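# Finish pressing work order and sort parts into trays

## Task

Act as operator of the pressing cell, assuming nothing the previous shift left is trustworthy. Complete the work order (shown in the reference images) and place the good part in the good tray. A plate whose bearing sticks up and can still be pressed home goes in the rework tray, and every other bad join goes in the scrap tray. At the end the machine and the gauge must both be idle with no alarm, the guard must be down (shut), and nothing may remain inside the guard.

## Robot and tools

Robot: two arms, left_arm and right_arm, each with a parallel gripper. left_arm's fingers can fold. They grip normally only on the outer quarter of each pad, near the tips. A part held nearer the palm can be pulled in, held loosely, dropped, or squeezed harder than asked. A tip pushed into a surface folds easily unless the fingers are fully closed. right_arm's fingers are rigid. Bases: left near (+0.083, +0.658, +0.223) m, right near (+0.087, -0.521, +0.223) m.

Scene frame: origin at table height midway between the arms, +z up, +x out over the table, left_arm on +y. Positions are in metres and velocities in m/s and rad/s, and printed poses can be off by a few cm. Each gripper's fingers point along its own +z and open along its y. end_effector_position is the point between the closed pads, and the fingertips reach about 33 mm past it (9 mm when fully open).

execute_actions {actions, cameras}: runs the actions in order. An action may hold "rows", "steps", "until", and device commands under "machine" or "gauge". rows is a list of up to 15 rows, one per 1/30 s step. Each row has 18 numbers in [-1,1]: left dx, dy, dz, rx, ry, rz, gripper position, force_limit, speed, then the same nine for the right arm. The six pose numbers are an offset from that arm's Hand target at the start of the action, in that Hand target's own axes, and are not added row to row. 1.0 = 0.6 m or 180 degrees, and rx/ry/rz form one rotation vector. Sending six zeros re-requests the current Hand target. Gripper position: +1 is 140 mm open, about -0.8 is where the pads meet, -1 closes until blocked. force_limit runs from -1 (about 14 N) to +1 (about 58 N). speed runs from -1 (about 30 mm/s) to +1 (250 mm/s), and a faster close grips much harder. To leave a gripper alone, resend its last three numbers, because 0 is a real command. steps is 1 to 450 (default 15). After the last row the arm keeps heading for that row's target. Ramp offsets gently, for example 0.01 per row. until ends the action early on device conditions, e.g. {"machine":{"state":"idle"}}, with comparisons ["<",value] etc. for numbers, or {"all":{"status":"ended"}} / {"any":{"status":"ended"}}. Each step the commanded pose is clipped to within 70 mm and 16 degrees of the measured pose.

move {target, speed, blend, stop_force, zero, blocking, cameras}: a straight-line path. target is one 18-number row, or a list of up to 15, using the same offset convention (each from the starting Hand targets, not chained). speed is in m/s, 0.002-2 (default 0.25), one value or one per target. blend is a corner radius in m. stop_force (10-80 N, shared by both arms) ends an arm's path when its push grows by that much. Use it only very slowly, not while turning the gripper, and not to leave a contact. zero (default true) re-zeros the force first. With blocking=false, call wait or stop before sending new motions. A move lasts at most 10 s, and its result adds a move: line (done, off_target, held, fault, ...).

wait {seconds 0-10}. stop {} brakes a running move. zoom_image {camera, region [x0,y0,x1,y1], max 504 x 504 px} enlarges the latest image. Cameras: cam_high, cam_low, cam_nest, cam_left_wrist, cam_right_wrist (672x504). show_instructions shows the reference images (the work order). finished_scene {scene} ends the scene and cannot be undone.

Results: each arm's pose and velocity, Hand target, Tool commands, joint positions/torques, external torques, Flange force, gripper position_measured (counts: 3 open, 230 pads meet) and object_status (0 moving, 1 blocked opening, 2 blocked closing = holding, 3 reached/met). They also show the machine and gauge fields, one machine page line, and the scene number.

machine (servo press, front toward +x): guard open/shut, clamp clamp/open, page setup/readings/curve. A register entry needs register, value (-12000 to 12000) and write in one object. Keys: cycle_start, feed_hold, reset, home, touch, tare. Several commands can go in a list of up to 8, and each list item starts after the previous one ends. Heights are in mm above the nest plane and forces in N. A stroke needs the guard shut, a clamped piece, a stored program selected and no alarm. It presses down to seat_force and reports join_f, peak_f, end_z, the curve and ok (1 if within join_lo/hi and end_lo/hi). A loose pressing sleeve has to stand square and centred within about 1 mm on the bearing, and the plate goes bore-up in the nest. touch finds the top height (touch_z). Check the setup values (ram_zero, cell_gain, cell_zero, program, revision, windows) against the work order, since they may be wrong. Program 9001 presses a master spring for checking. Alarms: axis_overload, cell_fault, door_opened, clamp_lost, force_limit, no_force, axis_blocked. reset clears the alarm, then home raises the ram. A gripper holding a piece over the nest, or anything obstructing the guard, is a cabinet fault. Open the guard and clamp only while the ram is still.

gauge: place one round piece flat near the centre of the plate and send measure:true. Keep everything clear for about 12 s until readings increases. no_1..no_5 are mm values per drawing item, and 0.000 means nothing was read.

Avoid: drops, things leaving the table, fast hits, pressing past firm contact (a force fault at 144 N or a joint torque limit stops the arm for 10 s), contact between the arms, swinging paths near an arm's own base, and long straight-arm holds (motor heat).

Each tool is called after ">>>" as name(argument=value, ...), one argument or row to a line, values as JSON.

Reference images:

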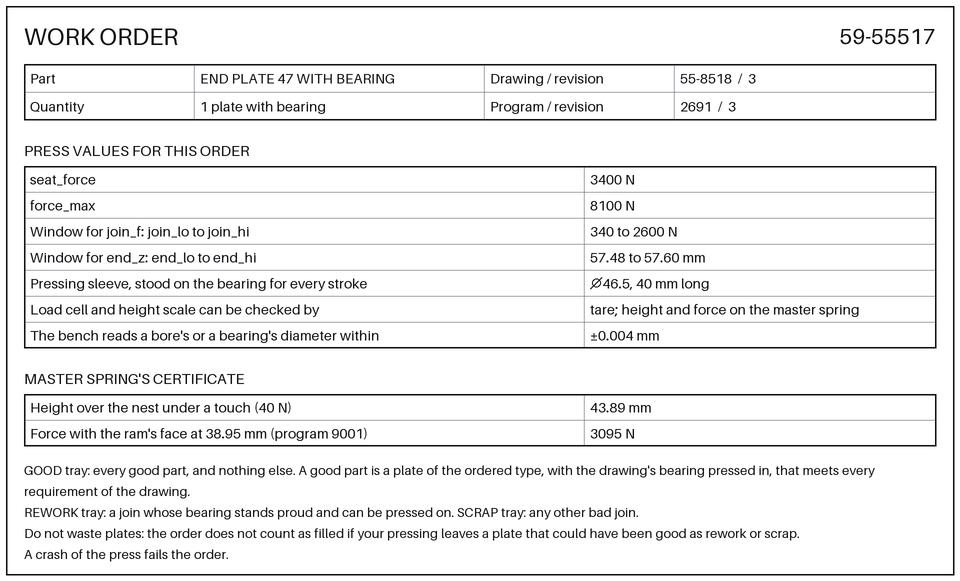

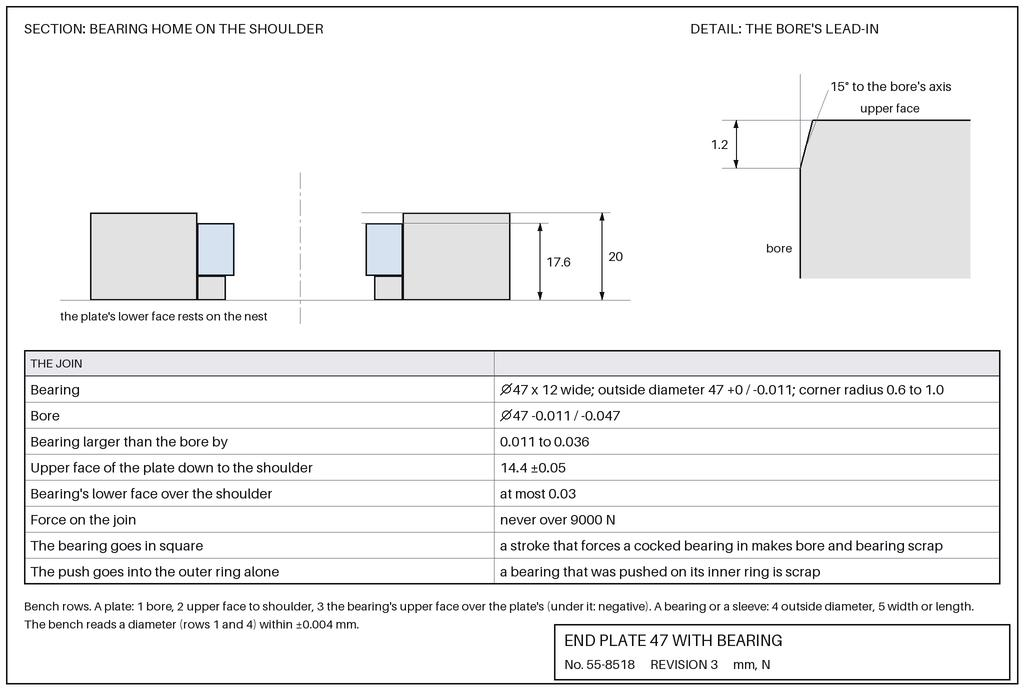

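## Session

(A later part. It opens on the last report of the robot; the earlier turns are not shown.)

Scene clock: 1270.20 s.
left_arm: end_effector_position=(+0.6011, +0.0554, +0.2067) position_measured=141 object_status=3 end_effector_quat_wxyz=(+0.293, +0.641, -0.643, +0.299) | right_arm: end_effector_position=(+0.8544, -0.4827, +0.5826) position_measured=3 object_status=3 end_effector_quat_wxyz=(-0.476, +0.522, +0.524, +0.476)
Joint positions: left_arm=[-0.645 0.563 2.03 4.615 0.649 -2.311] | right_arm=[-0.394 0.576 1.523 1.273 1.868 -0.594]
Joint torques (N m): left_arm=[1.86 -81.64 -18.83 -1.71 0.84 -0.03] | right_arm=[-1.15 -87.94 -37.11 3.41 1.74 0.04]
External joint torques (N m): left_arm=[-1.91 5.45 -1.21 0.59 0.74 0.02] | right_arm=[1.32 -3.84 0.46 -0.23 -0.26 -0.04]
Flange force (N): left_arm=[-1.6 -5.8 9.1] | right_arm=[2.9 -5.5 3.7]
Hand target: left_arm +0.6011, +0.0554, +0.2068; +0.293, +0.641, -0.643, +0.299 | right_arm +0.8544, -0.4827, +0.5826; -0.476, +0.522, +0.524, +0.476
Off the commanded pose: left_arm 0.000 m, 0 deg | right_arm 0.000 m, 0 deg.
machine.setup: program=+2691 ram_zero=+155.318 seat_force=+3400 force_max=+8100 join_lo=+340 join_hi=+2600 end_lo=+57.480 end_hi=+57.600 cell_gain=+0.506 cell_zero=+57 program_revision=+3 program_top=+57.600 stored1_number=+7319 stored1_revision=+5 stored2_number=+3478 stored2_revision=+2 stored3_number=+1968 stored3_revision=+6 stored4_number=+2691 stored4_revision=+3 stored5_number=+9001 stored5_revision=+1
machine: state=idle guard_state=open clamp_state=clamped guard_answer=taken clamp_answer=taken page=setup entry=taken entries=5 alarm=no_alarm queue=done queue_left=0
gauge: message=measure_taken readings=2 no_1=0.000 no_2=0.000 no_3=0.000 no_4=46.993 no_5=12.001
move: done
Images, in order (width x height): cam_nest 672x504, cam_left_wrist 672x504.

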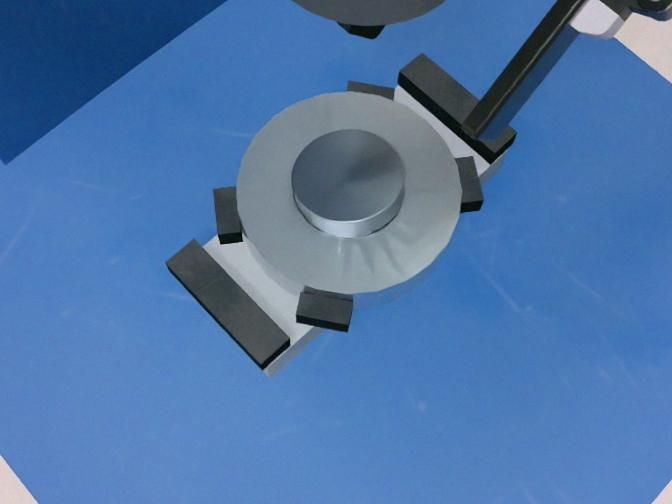

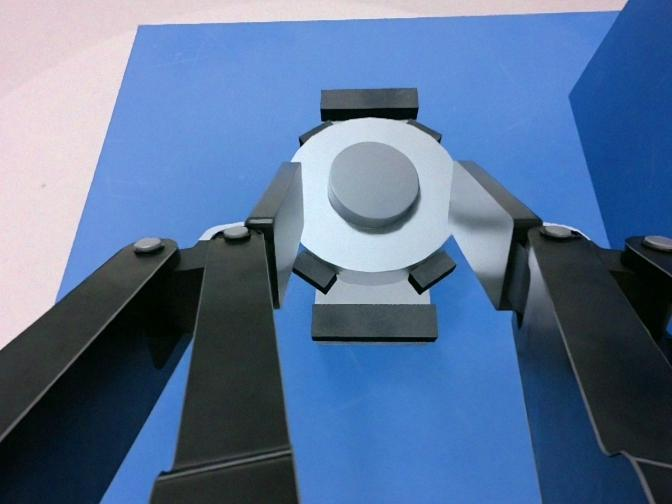

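>>> move(
  target=[
    [-0.0055,0.0013,0.0777,0,0,0,-0.1,0,-0.9,0,0,0,0,0,0,1,1,1],
    [-0.0055,0.0013,0.0777,0,0,0,-1,0,-1,0,0,0,0,0,0,1,1,1],
  ],
  speed=0.05,
)

>>> execute_actions(
  actions=[],
  cameras=["cam_nest","cam_left_wrist"],
)

>>> zoom_image(
  camera="cam_nest",
  region=[220, 80, 480, 320],
)

>>> zoom_image(
  camera="cam_left_wrist",
  region=[280, 120, 480, 340],
)

Scene clock: 1282.53 s.
left_arm: end_effector_position=(+0.6006, +0.0220, +0.1740) position_measured=165 object_status=0 end_effector_quat_wxyz=(+0.293, +0.641, -0.643, +0.299) | right_arm: end_effector_position=(+0.8544, -0.4827, +0.5826) position_measured=3 object_status=3 end_effector_quat_wxyz=(-0.476, +0.522, +0.524, +0.476)
Joint positions: left_arm=[-0.687 0.631 1.995 4.531 0.632 -2.252] | right_arm=[-0.394 0.576 1.523 1.273 1.868 -0.594]
Joint torques (N m): left_arm=[-1.47 -82.15 -26.61 -4.05 -0.01 0.07] | right_arm=[-1.04 -87.73 -37.11 3.42 1.69 0.04]
External joint torques (N m): left_arm=[1.42 0.91 7.74 2.84 1.69 -0.07] | right_arm=[1.11 -4.81 0.21 -0.22 -0.21 -0.04]
Flange force (N): left_arm=[-5.1 3.5 -12.1] | right_arm=[3.9 -6.3 3.6]
Hand target: left_arm +0.6006, +0.0221, +0.1740; +0.293, +0.641, -0.643, +0.299 | right_arm +0.8544, -0.4827, +0.5826; -0.476, +0.522, +0.524, +0.476
Off the commanded pose: left_arm 0.000 m, 0 deg | right_arm 0.000 m, 0 deg.
machine.setup: program=+2691 ram_zero=+155.318 seat_force=+3400 force_max=+8100 join_lo=+340 join_hi=+2600 end_lo=+57.480 end_hi=+57.600 cell_gain=+0.506 cell_zero=+57 program_revision=+3 program_top=+57.600 stored1_number=+7319 stored1_revision=+5 stored2_number=+3478 stored2_revision=+2 stored3_number=+1968 stored3_revision=+6 stored4_number=+2691 stored4_revision=+3 stored5_number=+9001 stored5_revision=+1
machine: state=idle guard_state=open clamp_state=clamped guard_answer=taken clamp_answer=taken page=setup entry=taken entries=5 alarm=no_alarm queue=done queue_left=0
gauge: message=measure_taken readings=2 no_1=0.000 no_2=0.000 no_3=0.000 no_4=46.993 no_5=12.001
move: done

Scene clock: 1282.53 s.
left_arm: end_effector_position=(+0.6006, +0.0220, +0.1740) position_measured=165 object_status=0 end_effector_quat_wxyz=(+0.293, +0.641, -0.643, +0.299) | right_arm: end_effector_position=(+0.8544, -0.4827, +0.5826) position_measured=3 object_status=3 end_effector_quat_wxyz=(-0.476, +0.522, +0.524, +0.476)
Joint positions: left_arm=[-0.687 0.631 1.995 4.531 0.632 -2.252] | right_arm=[-0.394 0.576 1.523 1.273 1.868 -0.594]
Joint velocities: within noise
Joint torques (N m): left_arm=[-1.47 -82.15 -26.61 -4.05 -0.01 0.07] | right_arm=[-1.04 -87.73 -37.11 3.42 1.69 0.04]
External joint torques (N m): left_arm=[1.42 0.91 7.74 2.84 1.69 -0.07] | right_arm=[1.11 -4.81 0.21 -0.22 -0.21 -0.04]
Flange force (N): left_arm=[-5.1 3.5 -12.1] | right_arm=[3.9 -6.3 3.6]
Hand target: left_arm +0.6006, +0.0221, +0.1740; +0.293, +0.641, -0.643, +0.299 | right_arm +0.8544, -0.4827, +0.5826; -0.476, +0.522, +0.524, +0.476
Tool commands: left_gripper/position=-1.0 left_gripper/force_limit=+0.0 left_gripper/speed=-1.0 right_gripper/position=+1.0 right_gripper/force_limit=+1.0 right_gripper/speed=+1.0
Off the commanded pose: left_arm 0.000 m, 0 deg | right_arm 0.000 m, 0 deg.
machine.setup: program=+2691 ram_zero=+155.318 seat_force=+3400 force_max=+8100 join_lo=+340 join_hi=+2600 end_lo=+57.480 end_hi=+57.600 cell_gain=+0.506 cell_zero=+57 program_revision=+3 program_top=+57.600 stored1_number=+7319 stored1_revision=+5 stored2_number=+3478 stored2_revision=+2 stored3_number=+1968 stored3_revision=+6 stored4_number=+2691 stored4_revision=+3 stored5_number=+9001 stored5_revision=+1
machine: state=idle guard_state=open clamp_state=clamped guard_answer=taken clamp_answer=taken page=setup entry=taken entries=5 alarm=no_alarm queue=done queue_left=0
gauge: message=measure_taken readings=2 no_1=0.000 no_2=0.000 no_3=0.000 no_4=46.993 no_5=12.001
Images, in order (width x height): cam_nest 672x504, cam_left_wrist 672x504.

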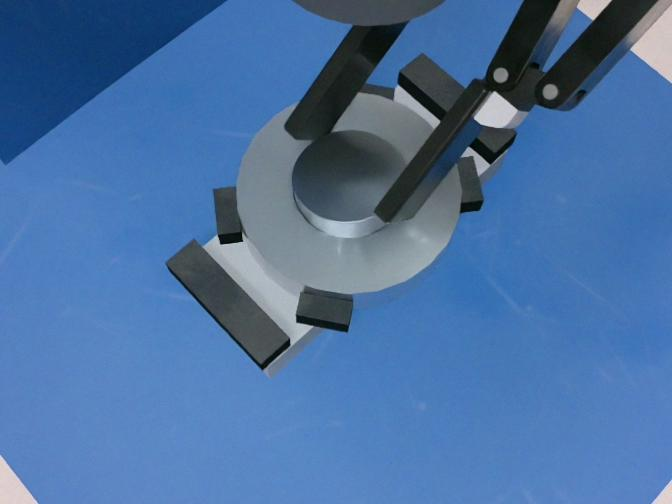

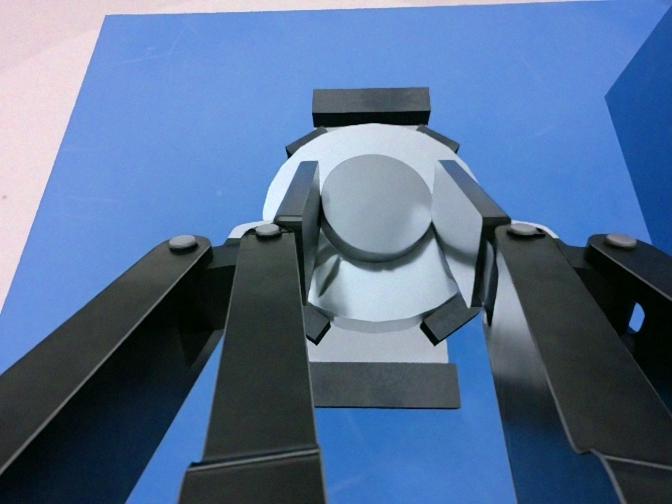

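Scaled by 1.938 from the camera's 672x504 image, which has a finer 960x720 frame.

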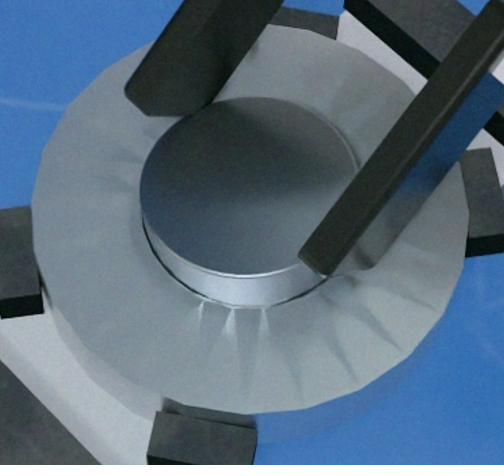

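Scaled by 2.291 from the camera's 672x504 image, which has a finer 960x720 frame.

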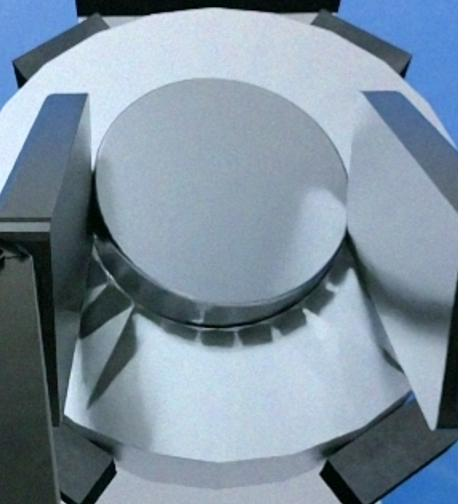

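>>> move(
  target=[0.0102,0,-0.0086,0,0,0,-1,0,-1,0,0,0,0,0,0,1,1,1],
  speed=0.02,
  cameras=["cam_nest","cam_left_wrist"],
)

>>> zoom_image(
  camera="cam_nest",
  region=[220, 80, 480, 320],
)

>>> zoom_image(
  camera="cam_left_wrist",
  region=[280, 120, 480, 340],
)

Scene clock: 1286.73 s.
left_arm: end_effector_position=(+0.6008, +0.0220, +0.1821) position_measured=183 object_status=0 end_effector_quat_wxyz=(+0.293, +0.641, -0.643, +0.299) | right_arm: end_effector_position=(+0.8544, -0.4827, +0.5826) position_measured=3 object_status=3 end_effector_quat_wxyz=(-0.476, +0.522, +0.524, +0.476)
Joint positions: left_arm=[-0.686 0.618 1.995 4.548 0.63 -2.274] | right_arm=[-0.394 0.576 1.523 1.273 1.868 -0.594]
Joint torques (N m): left_arm=[-59.72 -48.59 32.76 12.98 16.96 -0.97] | right_arm=[-1.35 -87.77 -37.07 3.39 1.71 0.07]
External joint torques (N m): left_arm=[59.84 -32.15 -52.25 -14.19 -15.31 0.97] | right_arm=[1.05 -4.27 0.36 -0.19 -0.22 -0.07]
Flange force (N): left_arm=[9.6 -83.7 -24.0] | right_arm=[3.3 -6.0 3.4]
Hand target: left_arm +0.6006, +0.0220, +0.1820; +0.293, +0.641, -0.643, +0.299 | right_arm +0.8544, -0.4827, +0.5826; -0.476, +0.522, +0.524, +0.476
Off the commanded pose: left_arm 0.000 m, 0 deg | right_arm 0.000 m, 0 deg.
machine.setup: program=+2691 ram_zero=+155.318 seat_force=+3400 force_max=+8100 join_lo=+340 join_hi=+2600 end_lo=+57.480 end_hi=+57.600 cell_gain=+0.506 cell_zero=+57 program_revision=+3 program_top=+57.600 stored1_number=+7319 stored1_revision=+5 stored2_number=+3478 stored2_revision=+2 stored3_number=+1968 stored3_revision=+6 stored4_number=+2691 stored4_revision=+3 stored5_number=+9001 stored5_revision=+1
machine: state=idle guard_state=open clamp_state=clamped guard_answer=taken clamp_answer=taken page=setup entry=taken entries=5 alarm=no_alarm queue=done queue_left=0
gauge: message=measure_taken readings=2 no_1=0.000 no_2=0.000 no_3=0.000 no_4=46.993 no_5=12.001
move: done
Images, in order (width x height): cam_nest 672x504, cam_left_wrist 672x504.

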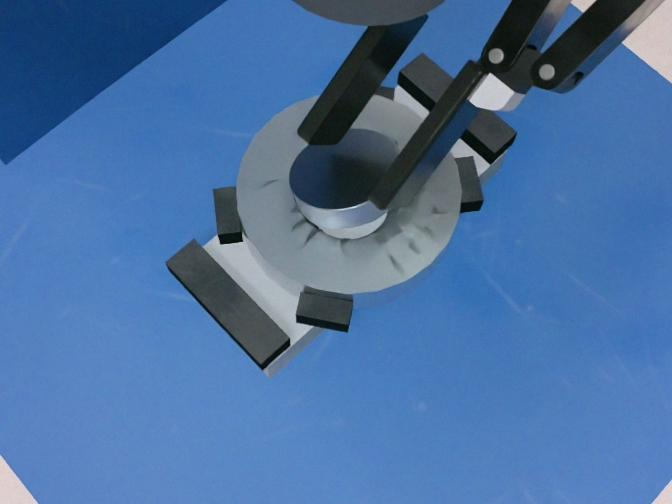

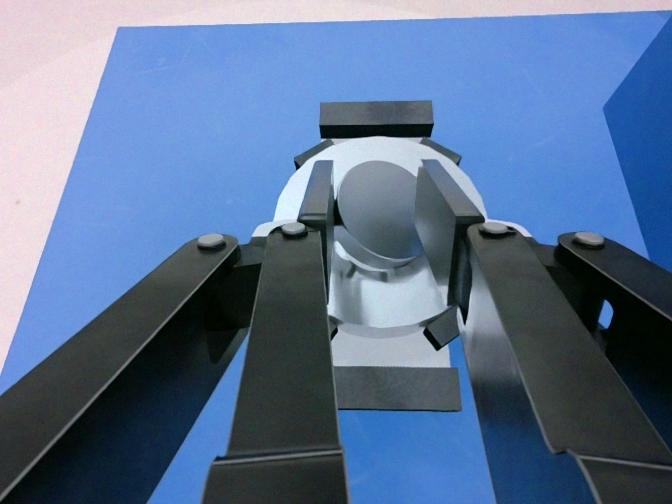

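Scaled by 1.938 from the camera's 672x504 image, which has a finer 960x720 frame.

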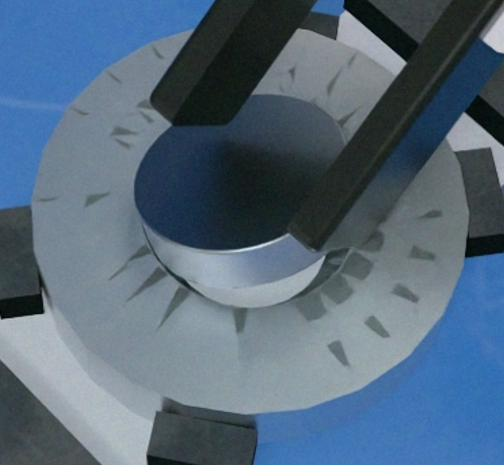

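Scaled by 2.291 from the camera's 672x504 image, which has a finer 960x720 frame.

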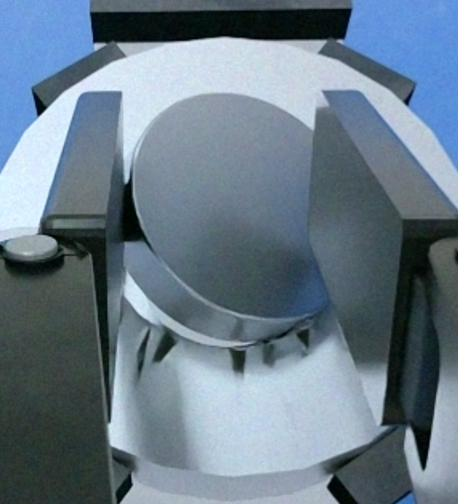

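>>> execute_actions(
  actions=[
    {"rows":[[0,0,0,0,0,0,0.1,0,-1,0,0,0,0,0,0,1,1,1]],"steps":60},
  ],
  cameras=["cam_nest","cam_left_wrist"],
)

Scene clock: 1291.57 s.
left_arm: end_effector_position=(+0.6006, +0.0220, +0.1820) position_measured=117 object_status=3 end_effector_quat_wxyz=(+0.293, +0.641, -0.643, +0.299) | right_arm: end_effector_position=(+0.8544, -0.4827, +0.5826) position_measured=3 object_status=3 end_effector_quat_wxyz=(-0.476, +0.522, +0.524, +0.476)
Joint positions: left_arm=[-0.687 0.618 1.995 4.549 0.63 -2.274] | right_arm=[-0.394 0.576 1.523 1.273 1.868 -0.594]
Joint torques (N m): left_arm=[2 -85.54 -18.51 -1.82 0.84 -0.03] | right_arm=[-1.45 -87.67 -37.04 3.41 1.73 0]
External joint torques (N m): left_arm=[-1.83 4.83 -0.94 0.62 0.8 0.03] | right_arm=[1.9 -5.31 0.08 -0.22 -0.24 0]
Flange force (N): left_arm=[-1.4 -4.7 8.0] | right_arm=[4.5 -6.3 4.6]
Hand target: left_arm +0.6006, +0.0220, +0.1820; +0.293, +0.641, -0.643, +0.299 | right_arm +0.8544, -0.4827, +0.5826; -0.476, +0.522, +0.524, +0.476
Off the commanded pose: left_arm 0.000 m, 0 deg | right_arm 0.000 m, 0 deg.
machine.setup: program=+2691 ram_zero=+155.318 seat_force=+3400 force_max=+8100 join_lo=+340 join_hi=+2600 end_lo=+57.480 end_hi=+57.600 cell_gain=+0.506 cell_zero=+57 program_revision=+3 program_top=+57.600 stored1_number=+7319 stored1_revision=+5 stored2_number=+3478 stored2_revision=+2 stored3_number=+1968 stored3_revision=+6 stored4_number=+2691 stored4_revision=+3 stored5_number=+9001 stored5_revision=+1
machine: state=idle guard_state=open clamp_state=clamped guard_answer=taken clamp_answer=taken page=setup entry=taken entries=5 alarm=no_alarm queue=done queue_left=0
gauge: message=measure_taken readings=2 no_1=0.000 no_2=0.000 no_3=0.000 no_4=46.993 no_5=12.001
Images, in order (width x height): cam_nest 672x504, cam_left_wrist 672x504.

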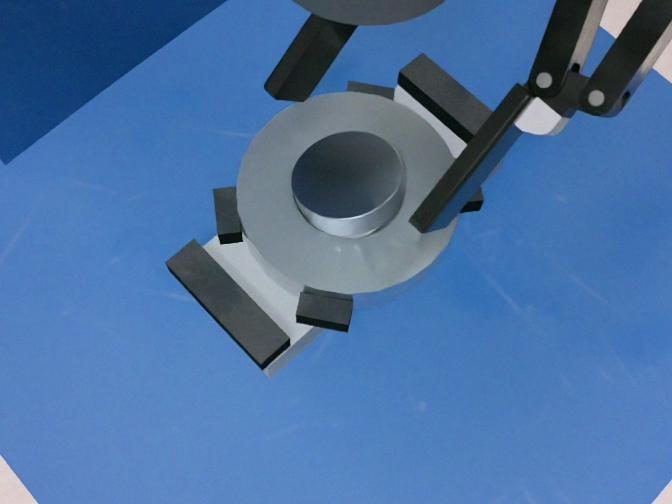

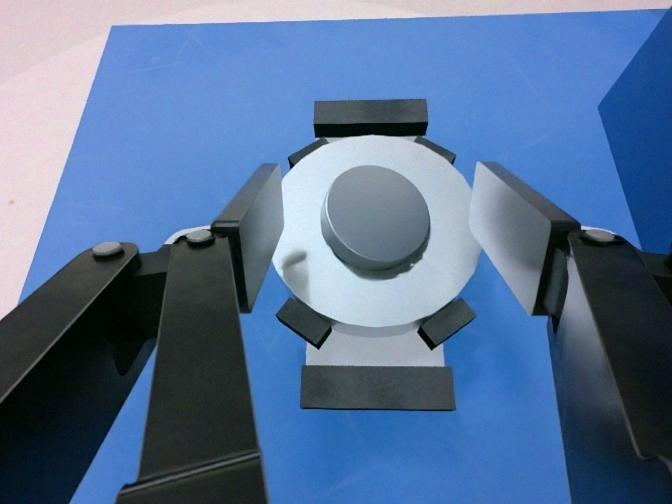

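>>> move(
  target=[
    [-0.006,-0.019,-0.0742,0,0,0,0.1,0,-1,0,0,0,0,0,0,1,1,1],
    [-0.006,-0.019,-0.0742,0,0,0,-1,-1,-0.5,0,0,0,0,0,0,1,1,1],
    [-0.0043,-0.019,-0.0518,0,0,0,-1,-1,-0.5,0,0,0,0,0,0,1,1,1],
  ],
  speed=0.06,
  cameras=["cam_nest","cam_left_wrist"],
)

>>> zoom_image(
  camera="cam_nest",
  region=[220, 80, 480, 320],
)

Scene clock: 1310.10 s.
left_arm: end_effector_position=(+0.6118, +0.0473, +0.2003) position_measured=232 object_status=3 end_effector_quat_wxyz=(+0.293, +0.641, -0.643, +0.299) | right_arm: end_effector_position=(+0.8544, -0.4827, +0.5826) position_measured=3 object_status=3 end_effector_quat_wxyz=(-0.476, +0.522, +0.524, +0.476)
Joint positions: left_arm=[-0.645 0.586 2.004 4.62 0.648 -2.317] | right_arm=[-0.394 0.576 1.523 1.273 1.868 -0.594]
Joint torques (N m): left_arm=[1.72 -83.63 -19.04 -1.71 0.87 0] | right_arm=[-1.23 -87.89 -37.13 3.39 1.73 0.05]
External joint torques (N m): left_arm=[-1.93 5.33 -1.02 0.59 0.72 0] | right_arm=[1.8 -4.79 0.31 -0.22 -0.24 -0.05]
Flange force (N): left_arm=[-1.5 -5.4 8.7] | right_arm=[3.9 -6.2 4.4]
Hand target: left_arm +0.6118, +0.0473, +0.2003; +0.293, +0.641, -0.643, +0.299 | right_arm +0.8544, -0.4827, +0.5826; -0.476, +0.522, +0.524, +0.476
Off the commanded pose: left_arm 0.000 m, 0 deg | right_arm 0.000 m, 0 deg.
machine.setup: program=+2691 ram_zero=+155.318 seat_force=+3400 force_max=+8100 join_lo=+340 join_hi=+2600 end_lo=+57.480 end_hi=+57.600 cell_gain=+0.506 cell_zero=+57 program_revision=+3 program_top=+57.600 stored1_number=+7319 stored1_revision=+5 stored2_number=+3478 stored2_revision=+2 stored3_number=+1968 stored3_revision=+6 stored4_number=+2691 stored4_revision=+3 stored5_number=+9001 stored5_revision=+1
machine: state=idle guard_state=open clamp_state=clamped guard_answer=taken clamp_answer=taken page=setup entry=taken entries=5 alarm=no_alarm queue=done queue_left=0
gauge: message=measure_taken readings=2 no_1=0.000 no_2=0.000 no_3=0.000 no_4=46.993 no_5=12.001
move: done
Images, in order (width x height): cam_nest 672x504, cam_left_wrist 672x504.

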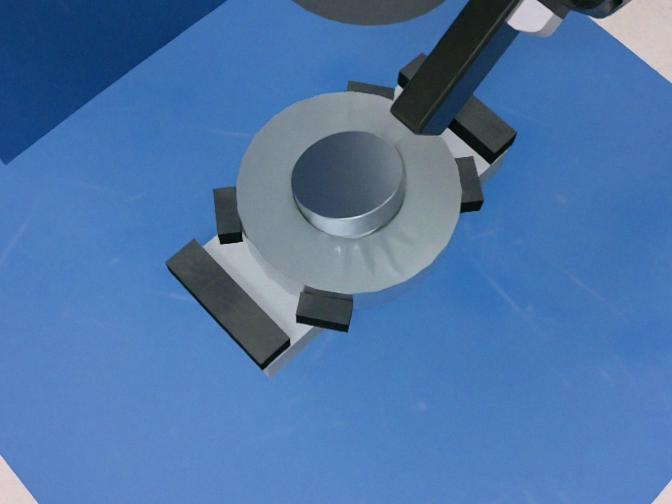

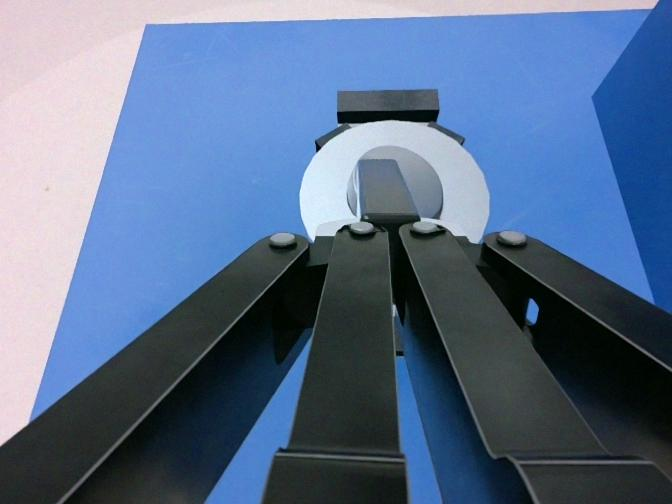

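Scaled by 1.938 from the camera's 672x504 image, which has a finer 960x720 frame.

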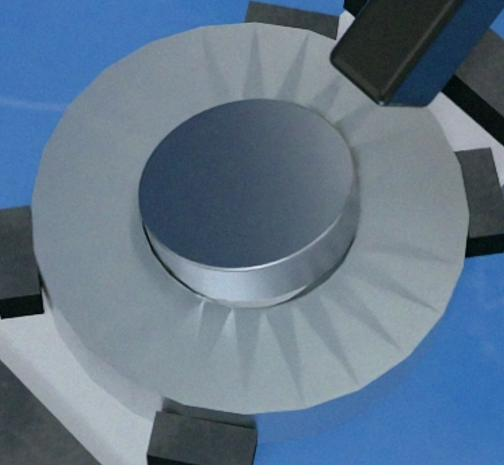

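>>> move(
  target=[0,-0.005,0.0517,0,0,0,-1,-1,-0.5,0,0,0,0,0,0,1,1,1],
  speed=0.015,
  stop_force=12,
  cameras=["cam_nest","cam_left_wrist"],
)

>>> zoom_image(
  camera="cam_nest",
  region=[220, 80, 480, 320],
)

Scene clock: 1319.90 s.
left_arm: end_effector_position=(+0.6150, +0.0237, +0.1802) position_measured=232 object_status=3 end_effector_quat_wxyz=(+0.293, +0.641, -0.643, +0.299) | right_arm: end_effector_position=(+0.8544, -0.4827, +0.5826) position_measured=3 object_status=3 end_effector_quat_wxyz=(-0.476, +0.522, +0.524, +0.476)
Joint positions: left_arm=[-0.67 0.631 1.973 4.577 0.637 -2.291] | right_arm=[-0.394 0.576 1.523 1.273 1.868 -0.594]
Joint torques (N m): left_arm=[-1.01 -78.91 -16.69 -1.31 -0.41 0.01] | right_arm=[-1.32 -87.69 -37.03 3.4 1.72 0.04]
External joint torques (N m): left_arm=[1.14 -2.79 -3.02 0.14 2.03 -0.01] | right_arm=[0.78 -4.35 0.29 -0.18 -0.24 -0.04]
Flange force (N): left_arm=[2.8 -5.2 -3.3] | right_arm=[3.4 -6.0 3.1]
Hand target: left_arm +0.6150, +0.0237, +0.1802; +0.293, +0.641, -0.643, +0.299 | right_arm +0.8544, -0.4827, +0.5826; -0.476, +0.522, +0.524, +0.476
Off the commanded pose: left_arm 0.000 m, 0 deg | right_arm 0.000 m, 0 deg.
machine.setup: program=+2691 ram_zero=+155.318 seat_force=+3400 force_max=+8100 join_lo=+340 join_hi=+2600 end_lo=+57.480 end_hi=+57.600 cell_gain=+0.506 cell_zero=+57 program_revision=+3 program_top=+57.600 stored1_number=+7319 stored1_revision=+5 stored2_number=+3478 stored2_revision=+2 stored3_number=+1968 stored3_revision=+6 stored4_number=+2691 stored4_revision=+3 stored5_number=+9001 stored5_revision=+1
machine: state=idle guard_state=open clamp_state=clamped guard_answer=taken clamp_answer=taken page=setup entry=taken entries=5 alarm=no_alarm queue=done queue_left=0
gauge: message=measure_taken readings=2 no_1=0.000 no_2=0.000 no_3=0.000 no_4=46.993 no_5=12.001
move: contact (left_arm)
Images, in order (width x height): cam_nest 672x504, cam_left_wrist 672x504.

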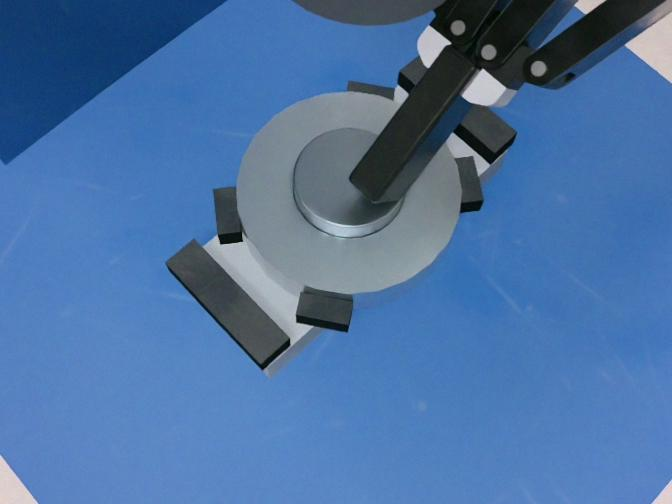

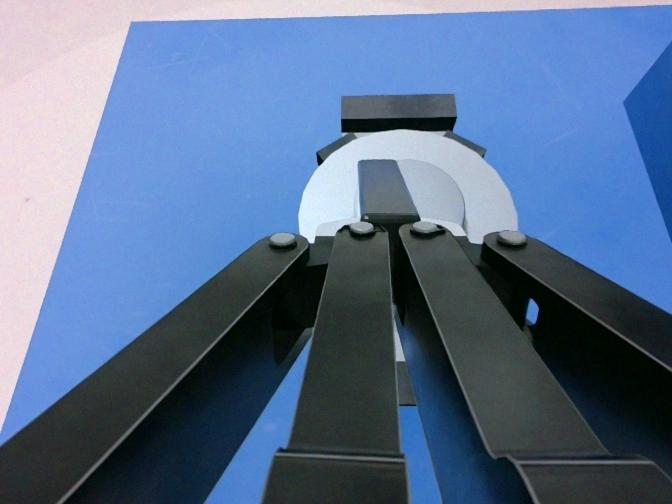

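Scaled by 1.938 from the camera's 672x504 image, which has a finer 960x720 frame.

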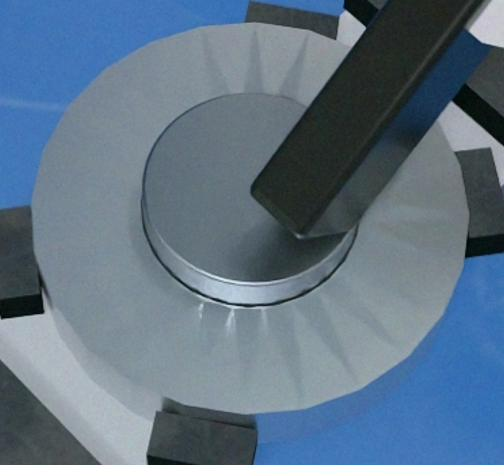

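>>> move(
  target=[0,0.005,-0.06,0,0,0,-1,-1,-0.5,0,0,0,0,0,0,1,1,1],
  speed=0.04,
  cameras=["cam_nest","cam_left_wrist"],
)

>>> zoom_image(
  camera="cam_nest",
  region=[220, 80, 480, 320],
)

>>> zoom_image(
  camera="cam_left_wrist",
  region=[280, 70, 520, 290],
)

Scene clock: 1324.47 s.
left_arm: end_effector_position=(+0.6118, +0.0511, +0.2035) position_measured=232 object_status=3 end_effector_quat_wxyz=(+0.293, +0.641, -0.643, +0.299) | right_arm: end_effector_position=(+0.8544, -0.4827, +0.5826) position_measured=3 object_status=3 end_effector_quat_wxyz=(-0.476, +0.522, +0.524, +0.476)
Joint positions: left_arm=[-0.64 0.579 2.008 4.628 0.651 -2.323] | right_arm=[-0.394 0.576 1.523 1.273 1.868 -0.594]
Joint torques (N m): left_arm=[1.54 -83.69 -19.23 -1.74 0.8 -0.01] | right_arm=[-1.37 -87.81 -37.07 3.4 1.73 0.06]
External joint torques (N m): left_arm=[-1.44 5.8 -1.08 0.64 0.77 0.01] | right_arm=[1.42 -3.92 0.4 -0.21 -0.26 -0.06]
Flange force (N): left_arm=[-2.2 -6.5 8.9] | right_arm=[3.0 -5.5 3.8]
Hand target: left_arm +0.6118, +0.0511, +0.2035; +0.293, +0.641, -0.643, +0.299 | right_arm +0.8544, -0.4827, +0.5826; -0.476, +0.522, +0.524, +0.476
Off the commanded pose: left_arm 0.000 m, 0 deg | right_arm 0.000 m, 0 deg.
machine.setup: program=+2691 ram_zero=+155.318 seat_force=+3400 force_max=+8100 join_lo=+340 join_hi=+2600 end_lo=+57.480 end_hi=+57.600 cell_gain=+0.506 cell_zero=+57 program_revision=+3 program_top=+57.600 stored1_number=+7319 stored1_revision=+5 stored2_number=+3478 stored2_revision=+2 stored3_number=+1968 stored3_revision=+6 stored4_number=+2691 stored4_revision=+3 stored5_number=+9001 stored5_revision=+1
machine: state=idle guard_state=open clamp_state=clamped guard_answer=taken clamp_answer=taken page=setup entry=taken entries=5 alarm=no_alarm queue=done queue_left=0
gauge: message=measure_taken readings=2 no_1=0.000 no_2=0.000 no_3=0.000 no_4=46.993 no_5=12.001
move: done
Images, in order (width x height): cam_nest 672x504, cam_left_wrist 672x504.

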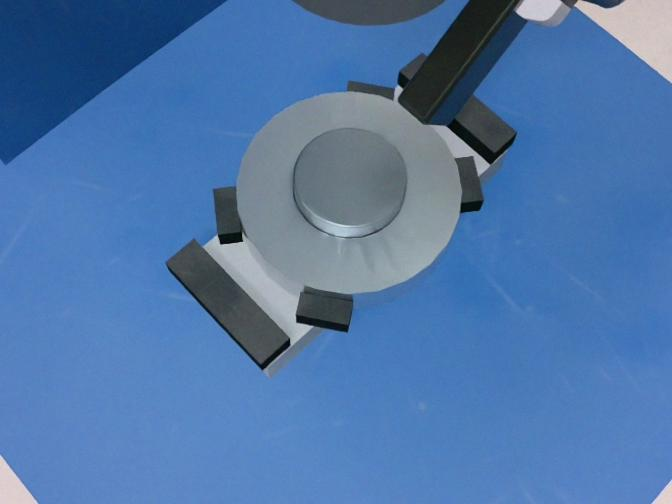

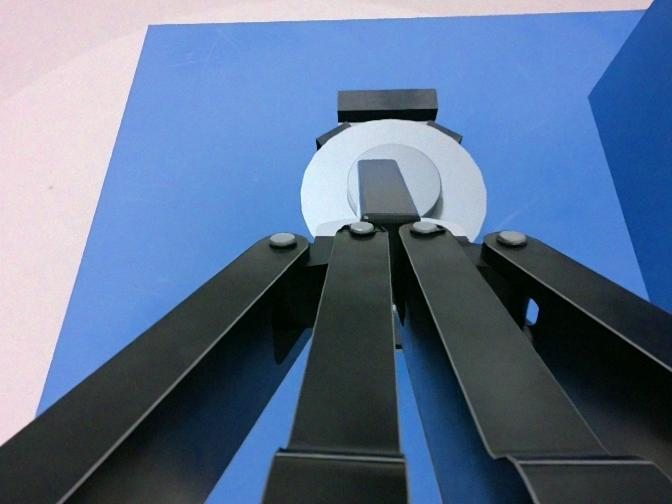

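Scaled by 1.938 from the camera's 672x504 image, which has a finer 960x720 frame.

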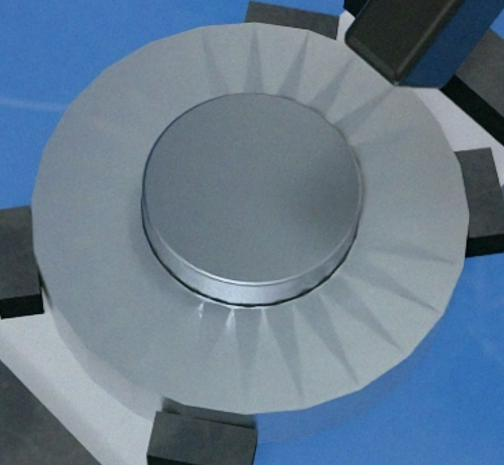

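Scaled by 2.100 from the camera's 672x504 image, which has a finer 960x720 frame.

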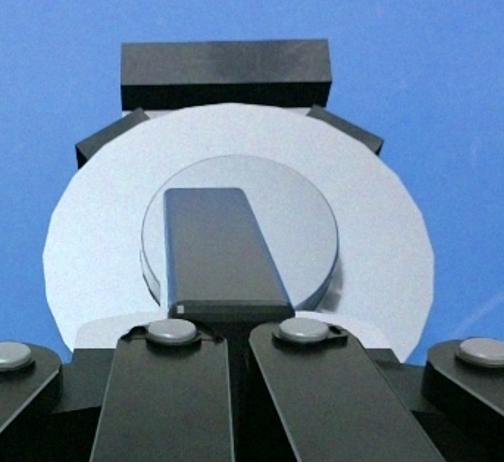

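>>> move(
  target=[
    [-0.225,0.0167,-0.268,0,0,0,-1,-1,-0.5,0,0,0,0,0,0,1,1,1],
    [-0.2718,-0.0133,-0.4443,0,0,0,-1,-1,-0.5,0,0,0,0,0,0,1,1,1],
    [-0.379,-0.0633,-0.572,0.1914,0.0003,-0.1611,-1,-1,-0.5,0,0,0,0,0,0,1,1,1],
    [-0.4383,-0.3133,-0.4353,0.3827,0.0006,-0.3223,-1,-1,-0.5,0,0,0,0,0,0,1,1,1],
    [-0.4383,-0.3133,-0.4353,0.3827,0.0006,-0.3223,-0.05,-1,0,0,0,0,0,0,0,1,1,1],
  ],
  blend=[0.03,0.03,0.03,0,0],
  speed=[0.15,0.2,0.25,0.25,0.25],
  cameras=["cam_left_wrist","cam_nest"],
)

>>> zoom_image(
  camera="cam_nest",
  region=[220, 80, 480, 320],
)

Scene clock: 1348.37 s.
left_arm: end_effector_position=(+0.7996, +0.4207, +0.1747) position_measured=135 object_status=0 end_effector_quat_wxyz=(-0.003, +0.905, +0.000, +0.426) | right_arm: end_effector_position=(+0.8544, -0.4827, +0.5826) position_measured=3 object_status=3 end_effector_quat_wxyz=(-0.476, +0.522, +0.524, +0.476)
Joint positions: left_arm=[-0.539 0.537 2.239 2.33 0.592 -1.219] | right_arm=[-0.394 0.576 1.523 1.273 1.868 -0.594]
Joint torques (N m): left_arm=[2.17 -79.72 -19.14 -1.32 1.32 -0.01] | right_arm=[-1.41 -87.74 -37.12 3.38 1.75 0.04]
External joint torques (N m): left_arm=[-1.9 5.14 -1.21 0.62 0.77 0.01] | right_arm=[1.08 -4.25 0.4 -0.17 -0.26 -0.04]
Flange force (N): left_arm=[-7.5 4.4 9.9] | right_arm=[3.3 -6.0 3.6]
Hand target: left_arm +0.7996, +0.4207, +0.1747; -0.003, +0.905, +0.000, +0.426 | right_arm +0.8544, -0.4827, +0.5826; -0.476, +0.522, +0.524, +0.476
Off the commanded pose: left_arm 0.000 m, 0 deg | right_arm 0.000 m, 0 deg.
machine.setup: program=+2691 ram_zero=+155.318 seat_force=+3400 force_max=+8100 join_lo=+340 join_hi=+2600 end_lo=+57.480 end_hi=+57.600 cell_gain=+0.506 cell_zero=+57 program_revision=+3 program_top=+57.600 stored1_number=+7319 stored1_revision=+5 stored2_number=+3478 stored2_revision=+2 stored3_number=+1968 stored3_revision=+6 stored4_number=+2691 stored4_revision=+3 stored5_number=+9001 stored5_revision=+1
machine: state=idle guard_state=open clamp_state=clamped guard_answer=taken clamp_answer=taken page=setup entry=taken entries=5 alarm=no_alarm queue=done queue_left=0
gauge: message=measure_taken readings=2 no_1=0.000 no_2=0.000 no_3=0.000 no_4=46.993 no_5=12.001
move: done
Images, in order (width x height): cam_nest 672x504, cam_left_wrist 672x504.

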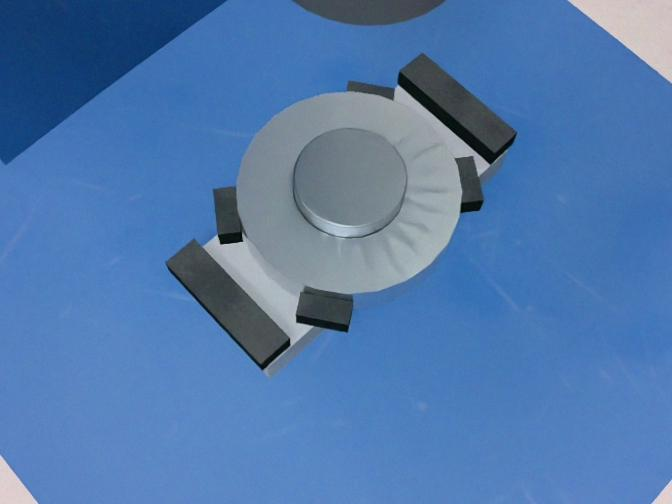

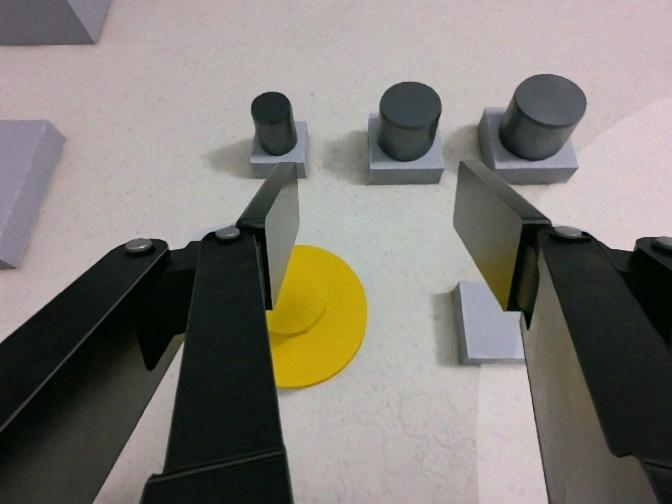

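Scaled by 1.938 from the camera's 672x504 image, which has a finer 960x720 frame.

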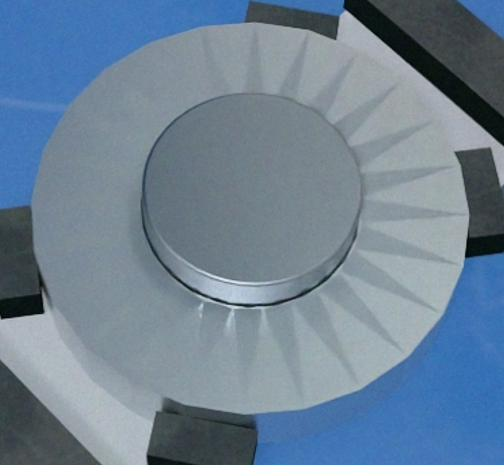

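>>> move(
  target=[0.0013,0.0562,0.1694,0,0,0,-0.02,-1,0,0,0,0,0,0,0,1,1,1],
  speed=0.15,
  cameras=["cam_left_wrist"],
)

Scene clock: 1364.63 s.
left_arm: end_effector_position=(+0.8026, +0.4197, +0.1714) position_measured=131 object_status=3 end_effector_quat_wxyz=(-0.003, +0.905, -0.001, +0.425) | right_arm: end_effector_position=(+0.8544, -0.4827, +0.5826) position_measured=3 object_status=3 end_effector_quat_wxyz=(-0.476, +0.522, +0.524, +0.476)
Joint positions: left_arm=[-0.538 0.545 2.232 2.332 0.592 -1.22] | right_arm=[-0.394 0.576 1.523 1.273 1.868 -0.594]
Joint torques (N m): left_arm=[-21 -66.51 -34.57 -1.08 1.28 0] | right_arm=[-1.23 -87.76 -37.18 3.42 1.74 0]
External joint torques (N m): left_arm=[21.13 -8.25 14.44 0.39 0.79 0] | right_arm=[1.17 -3.99 0.44 -0.22 -0.27 0]
External joint torques when the fault began: left_arm=[24.37 -26.81 38.21 7.96 0.1 -0.07]
Flange force (N): left_arm=[4.1 -51.3 -15.6] | right_arm=[3.1 -5.7 3.6]
Flange force when the fault began (N): left_arm=[-11.0 -104.7 -64.2]
Hand target: left_arm +0.8026, +0.4197, +0.1714; -0.003, +0.905, -0.001, +0.425 (not the last commanded pose) | right_arm +0.8544, -0.4827, +0.5826; -0.476, +0.522, +0.524, +0.476
Tool commands: left_gripper/position=-0.019608 left_gripper/force_limit=-1.0 left_gripper/speed=+0.003922 right_gripper/position=+1.0 right_gripper/force_limit=+1.0 right_gripper/speed=+1.0
Off the commanded pose: left_arm 0.103 m, 0 deg | right_arm 0.000 m, 0 deg.
FORCE FAULT: contact force on the left arm reached its limit, and that arm stopped for 10 seconds. The contact can be on any part of that arm, not only on its tool. That arm's remaining commands of this call were not run. That arm's target is now where it stood when the stop ended, not its last command. That arm accepts commands again.
machine.setup: program=+2691 ram_zero=+155.318 seat_force=+3400 force_max=+8100 join_lo=+340 join_hi=+2600 end_lo=+57.480 end_hi=+57.600 cell_gain=+0.506 cell_zero=+57 program_revision=+3 program_top=+57.600 stored1_number=+7319 stored1_revision=+5 stored2_number=+3478 stored2_revision=+2 stored3_number=+1968 stored3_revision=+6 stored4_number=+2691 stored4_revision=+3 stored5_number=+9001 stored5_revision=+1
machine: state=idle guard_state=open clamp_state=clamped guard_answer=taken clamp_answer=taken page=setup entry=taken entries=5 alarm=no_alarm queue=done queue_left=0
gauge: message=measure_taken readings=2 no_1=0.000 no_2=0.000 no_3=0.000 no_4=46.993 no_5=12.001
move: fault (left_arm)
Images, in order (width x height): cam_left_wrist 672x504.

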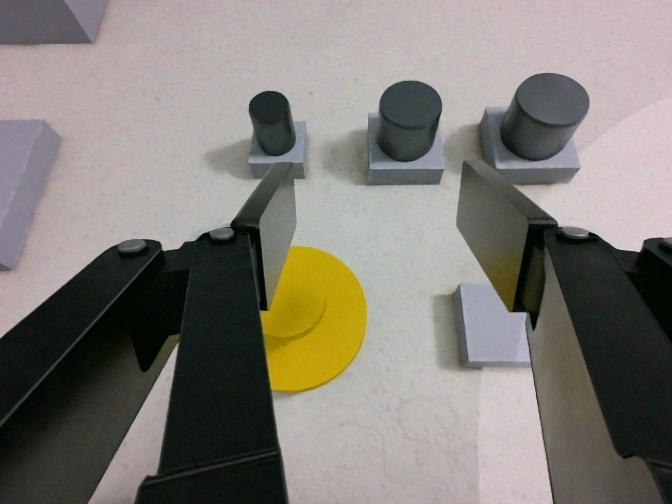

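>>> move(
  target=[
    [-0.0025,-0.0838,-0.0253,0,0,0,-0.05,-1,0,0,0,0,0,0,0,1,1,1],
    [0.0383,-0.1338,0.0492,-0.1915,0,0.1612,-0.05,-1,0,0,0,0,0,0,0,1,1,1],
    [0.0267,-0.0383,0.1925,-0.1915,0,0.1612,-0.05,-1,0,0,0,0,0,0,0,1,1,1],
  ],
  blend=[0.02,0.02,0],
  speed=0.12,
  cameras=["cam_left_wrist"],
)

Scene clock: 1380.43 s.
left_arm: end_effector_position=(+0.9017, +0.4433, +0.1103) position_measured=135 object_status=3 end_effector_quat_wxyz=(+0.157, +0.837, -0.349, +0.392) | right_arm: end_effector_position=(+0.8544, -0.4827, +0.5826) position_measured=3 object_status=3 end_effector_quat_wxyz=(-0.476, +0.522, +0.524, +0.476)
Joint positions: left_arm=[-0.105 0.731 2.001 4.152 0.591 -2.014] | right_arm=[-0.394 0.576 1.523 1.273 1.868 -0.594]
Joint torques (N m): left_arm=[1.95 -91.79 -14.9 -2.11 1.17 -0.06] | right_arm=[-1.29 -87.88 -37.17 3.37 1.76 0.06]
External joint torques (N m): left_arm=[-2.15 6.26 -0.46 0.64 0.79 0.06] | right_arm=[1.49 -4.77 0.19 -0.16 -0.27 -0.06]
Flange force (N): left_arm=[-4.1 -2.4 10.5] | right_arm=[3.9 -6.0 4.1]
Hand target: left_arm +0.9017, +0.4433, +0.1102; +0.157, +0.837, -0.349, +0.392 | right_arm +0.8544, -0.4827, +0.5826; -0.476, +0.522, +0.524, +0.476
Off the commanded pose: left_arm 0.000 m, 0 deg | right_arm 0.000 m, 0 deg.
machine.setup: program=+2691 ram_zero=+155.318 seat_force=+3400 force_max=+8100 join_lo=+340 join_hi=+2600 end_lo=+57.480 end_hi=+57.600 cell_gain=+0.506 cell_zero=+57 program_revision=+3 program_top=+57.600 stored1_number=+7319 stored1_revision=+5 stored2_number=+3478 stored2_revision=+2 stored3_number=+1968 stored3_revision=+6 stored4_number=+2691 stored4_revision=+3 stored5_number=+9001 stored5_revision=+1
machine: state=idle guard_state=open clamp_state=clamped guard_answer=taken clamp_answer=taken page=setup entry=taken entries=5 alarm=no_alarm queue=done queue_left=0
gauge: message=measure_taken readings=2 no_1=0.000 no_2=0.000 no_3=0.000 no_4=46.993 no_5=12.001
move: done
Images, in order (width x height): cam_left_wrist 672x504.

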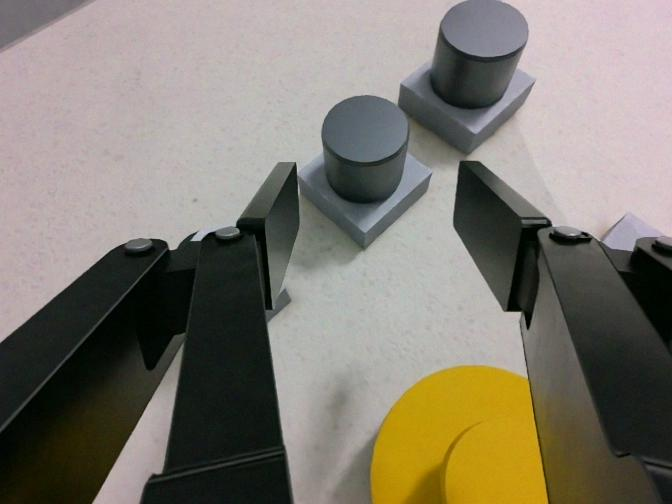

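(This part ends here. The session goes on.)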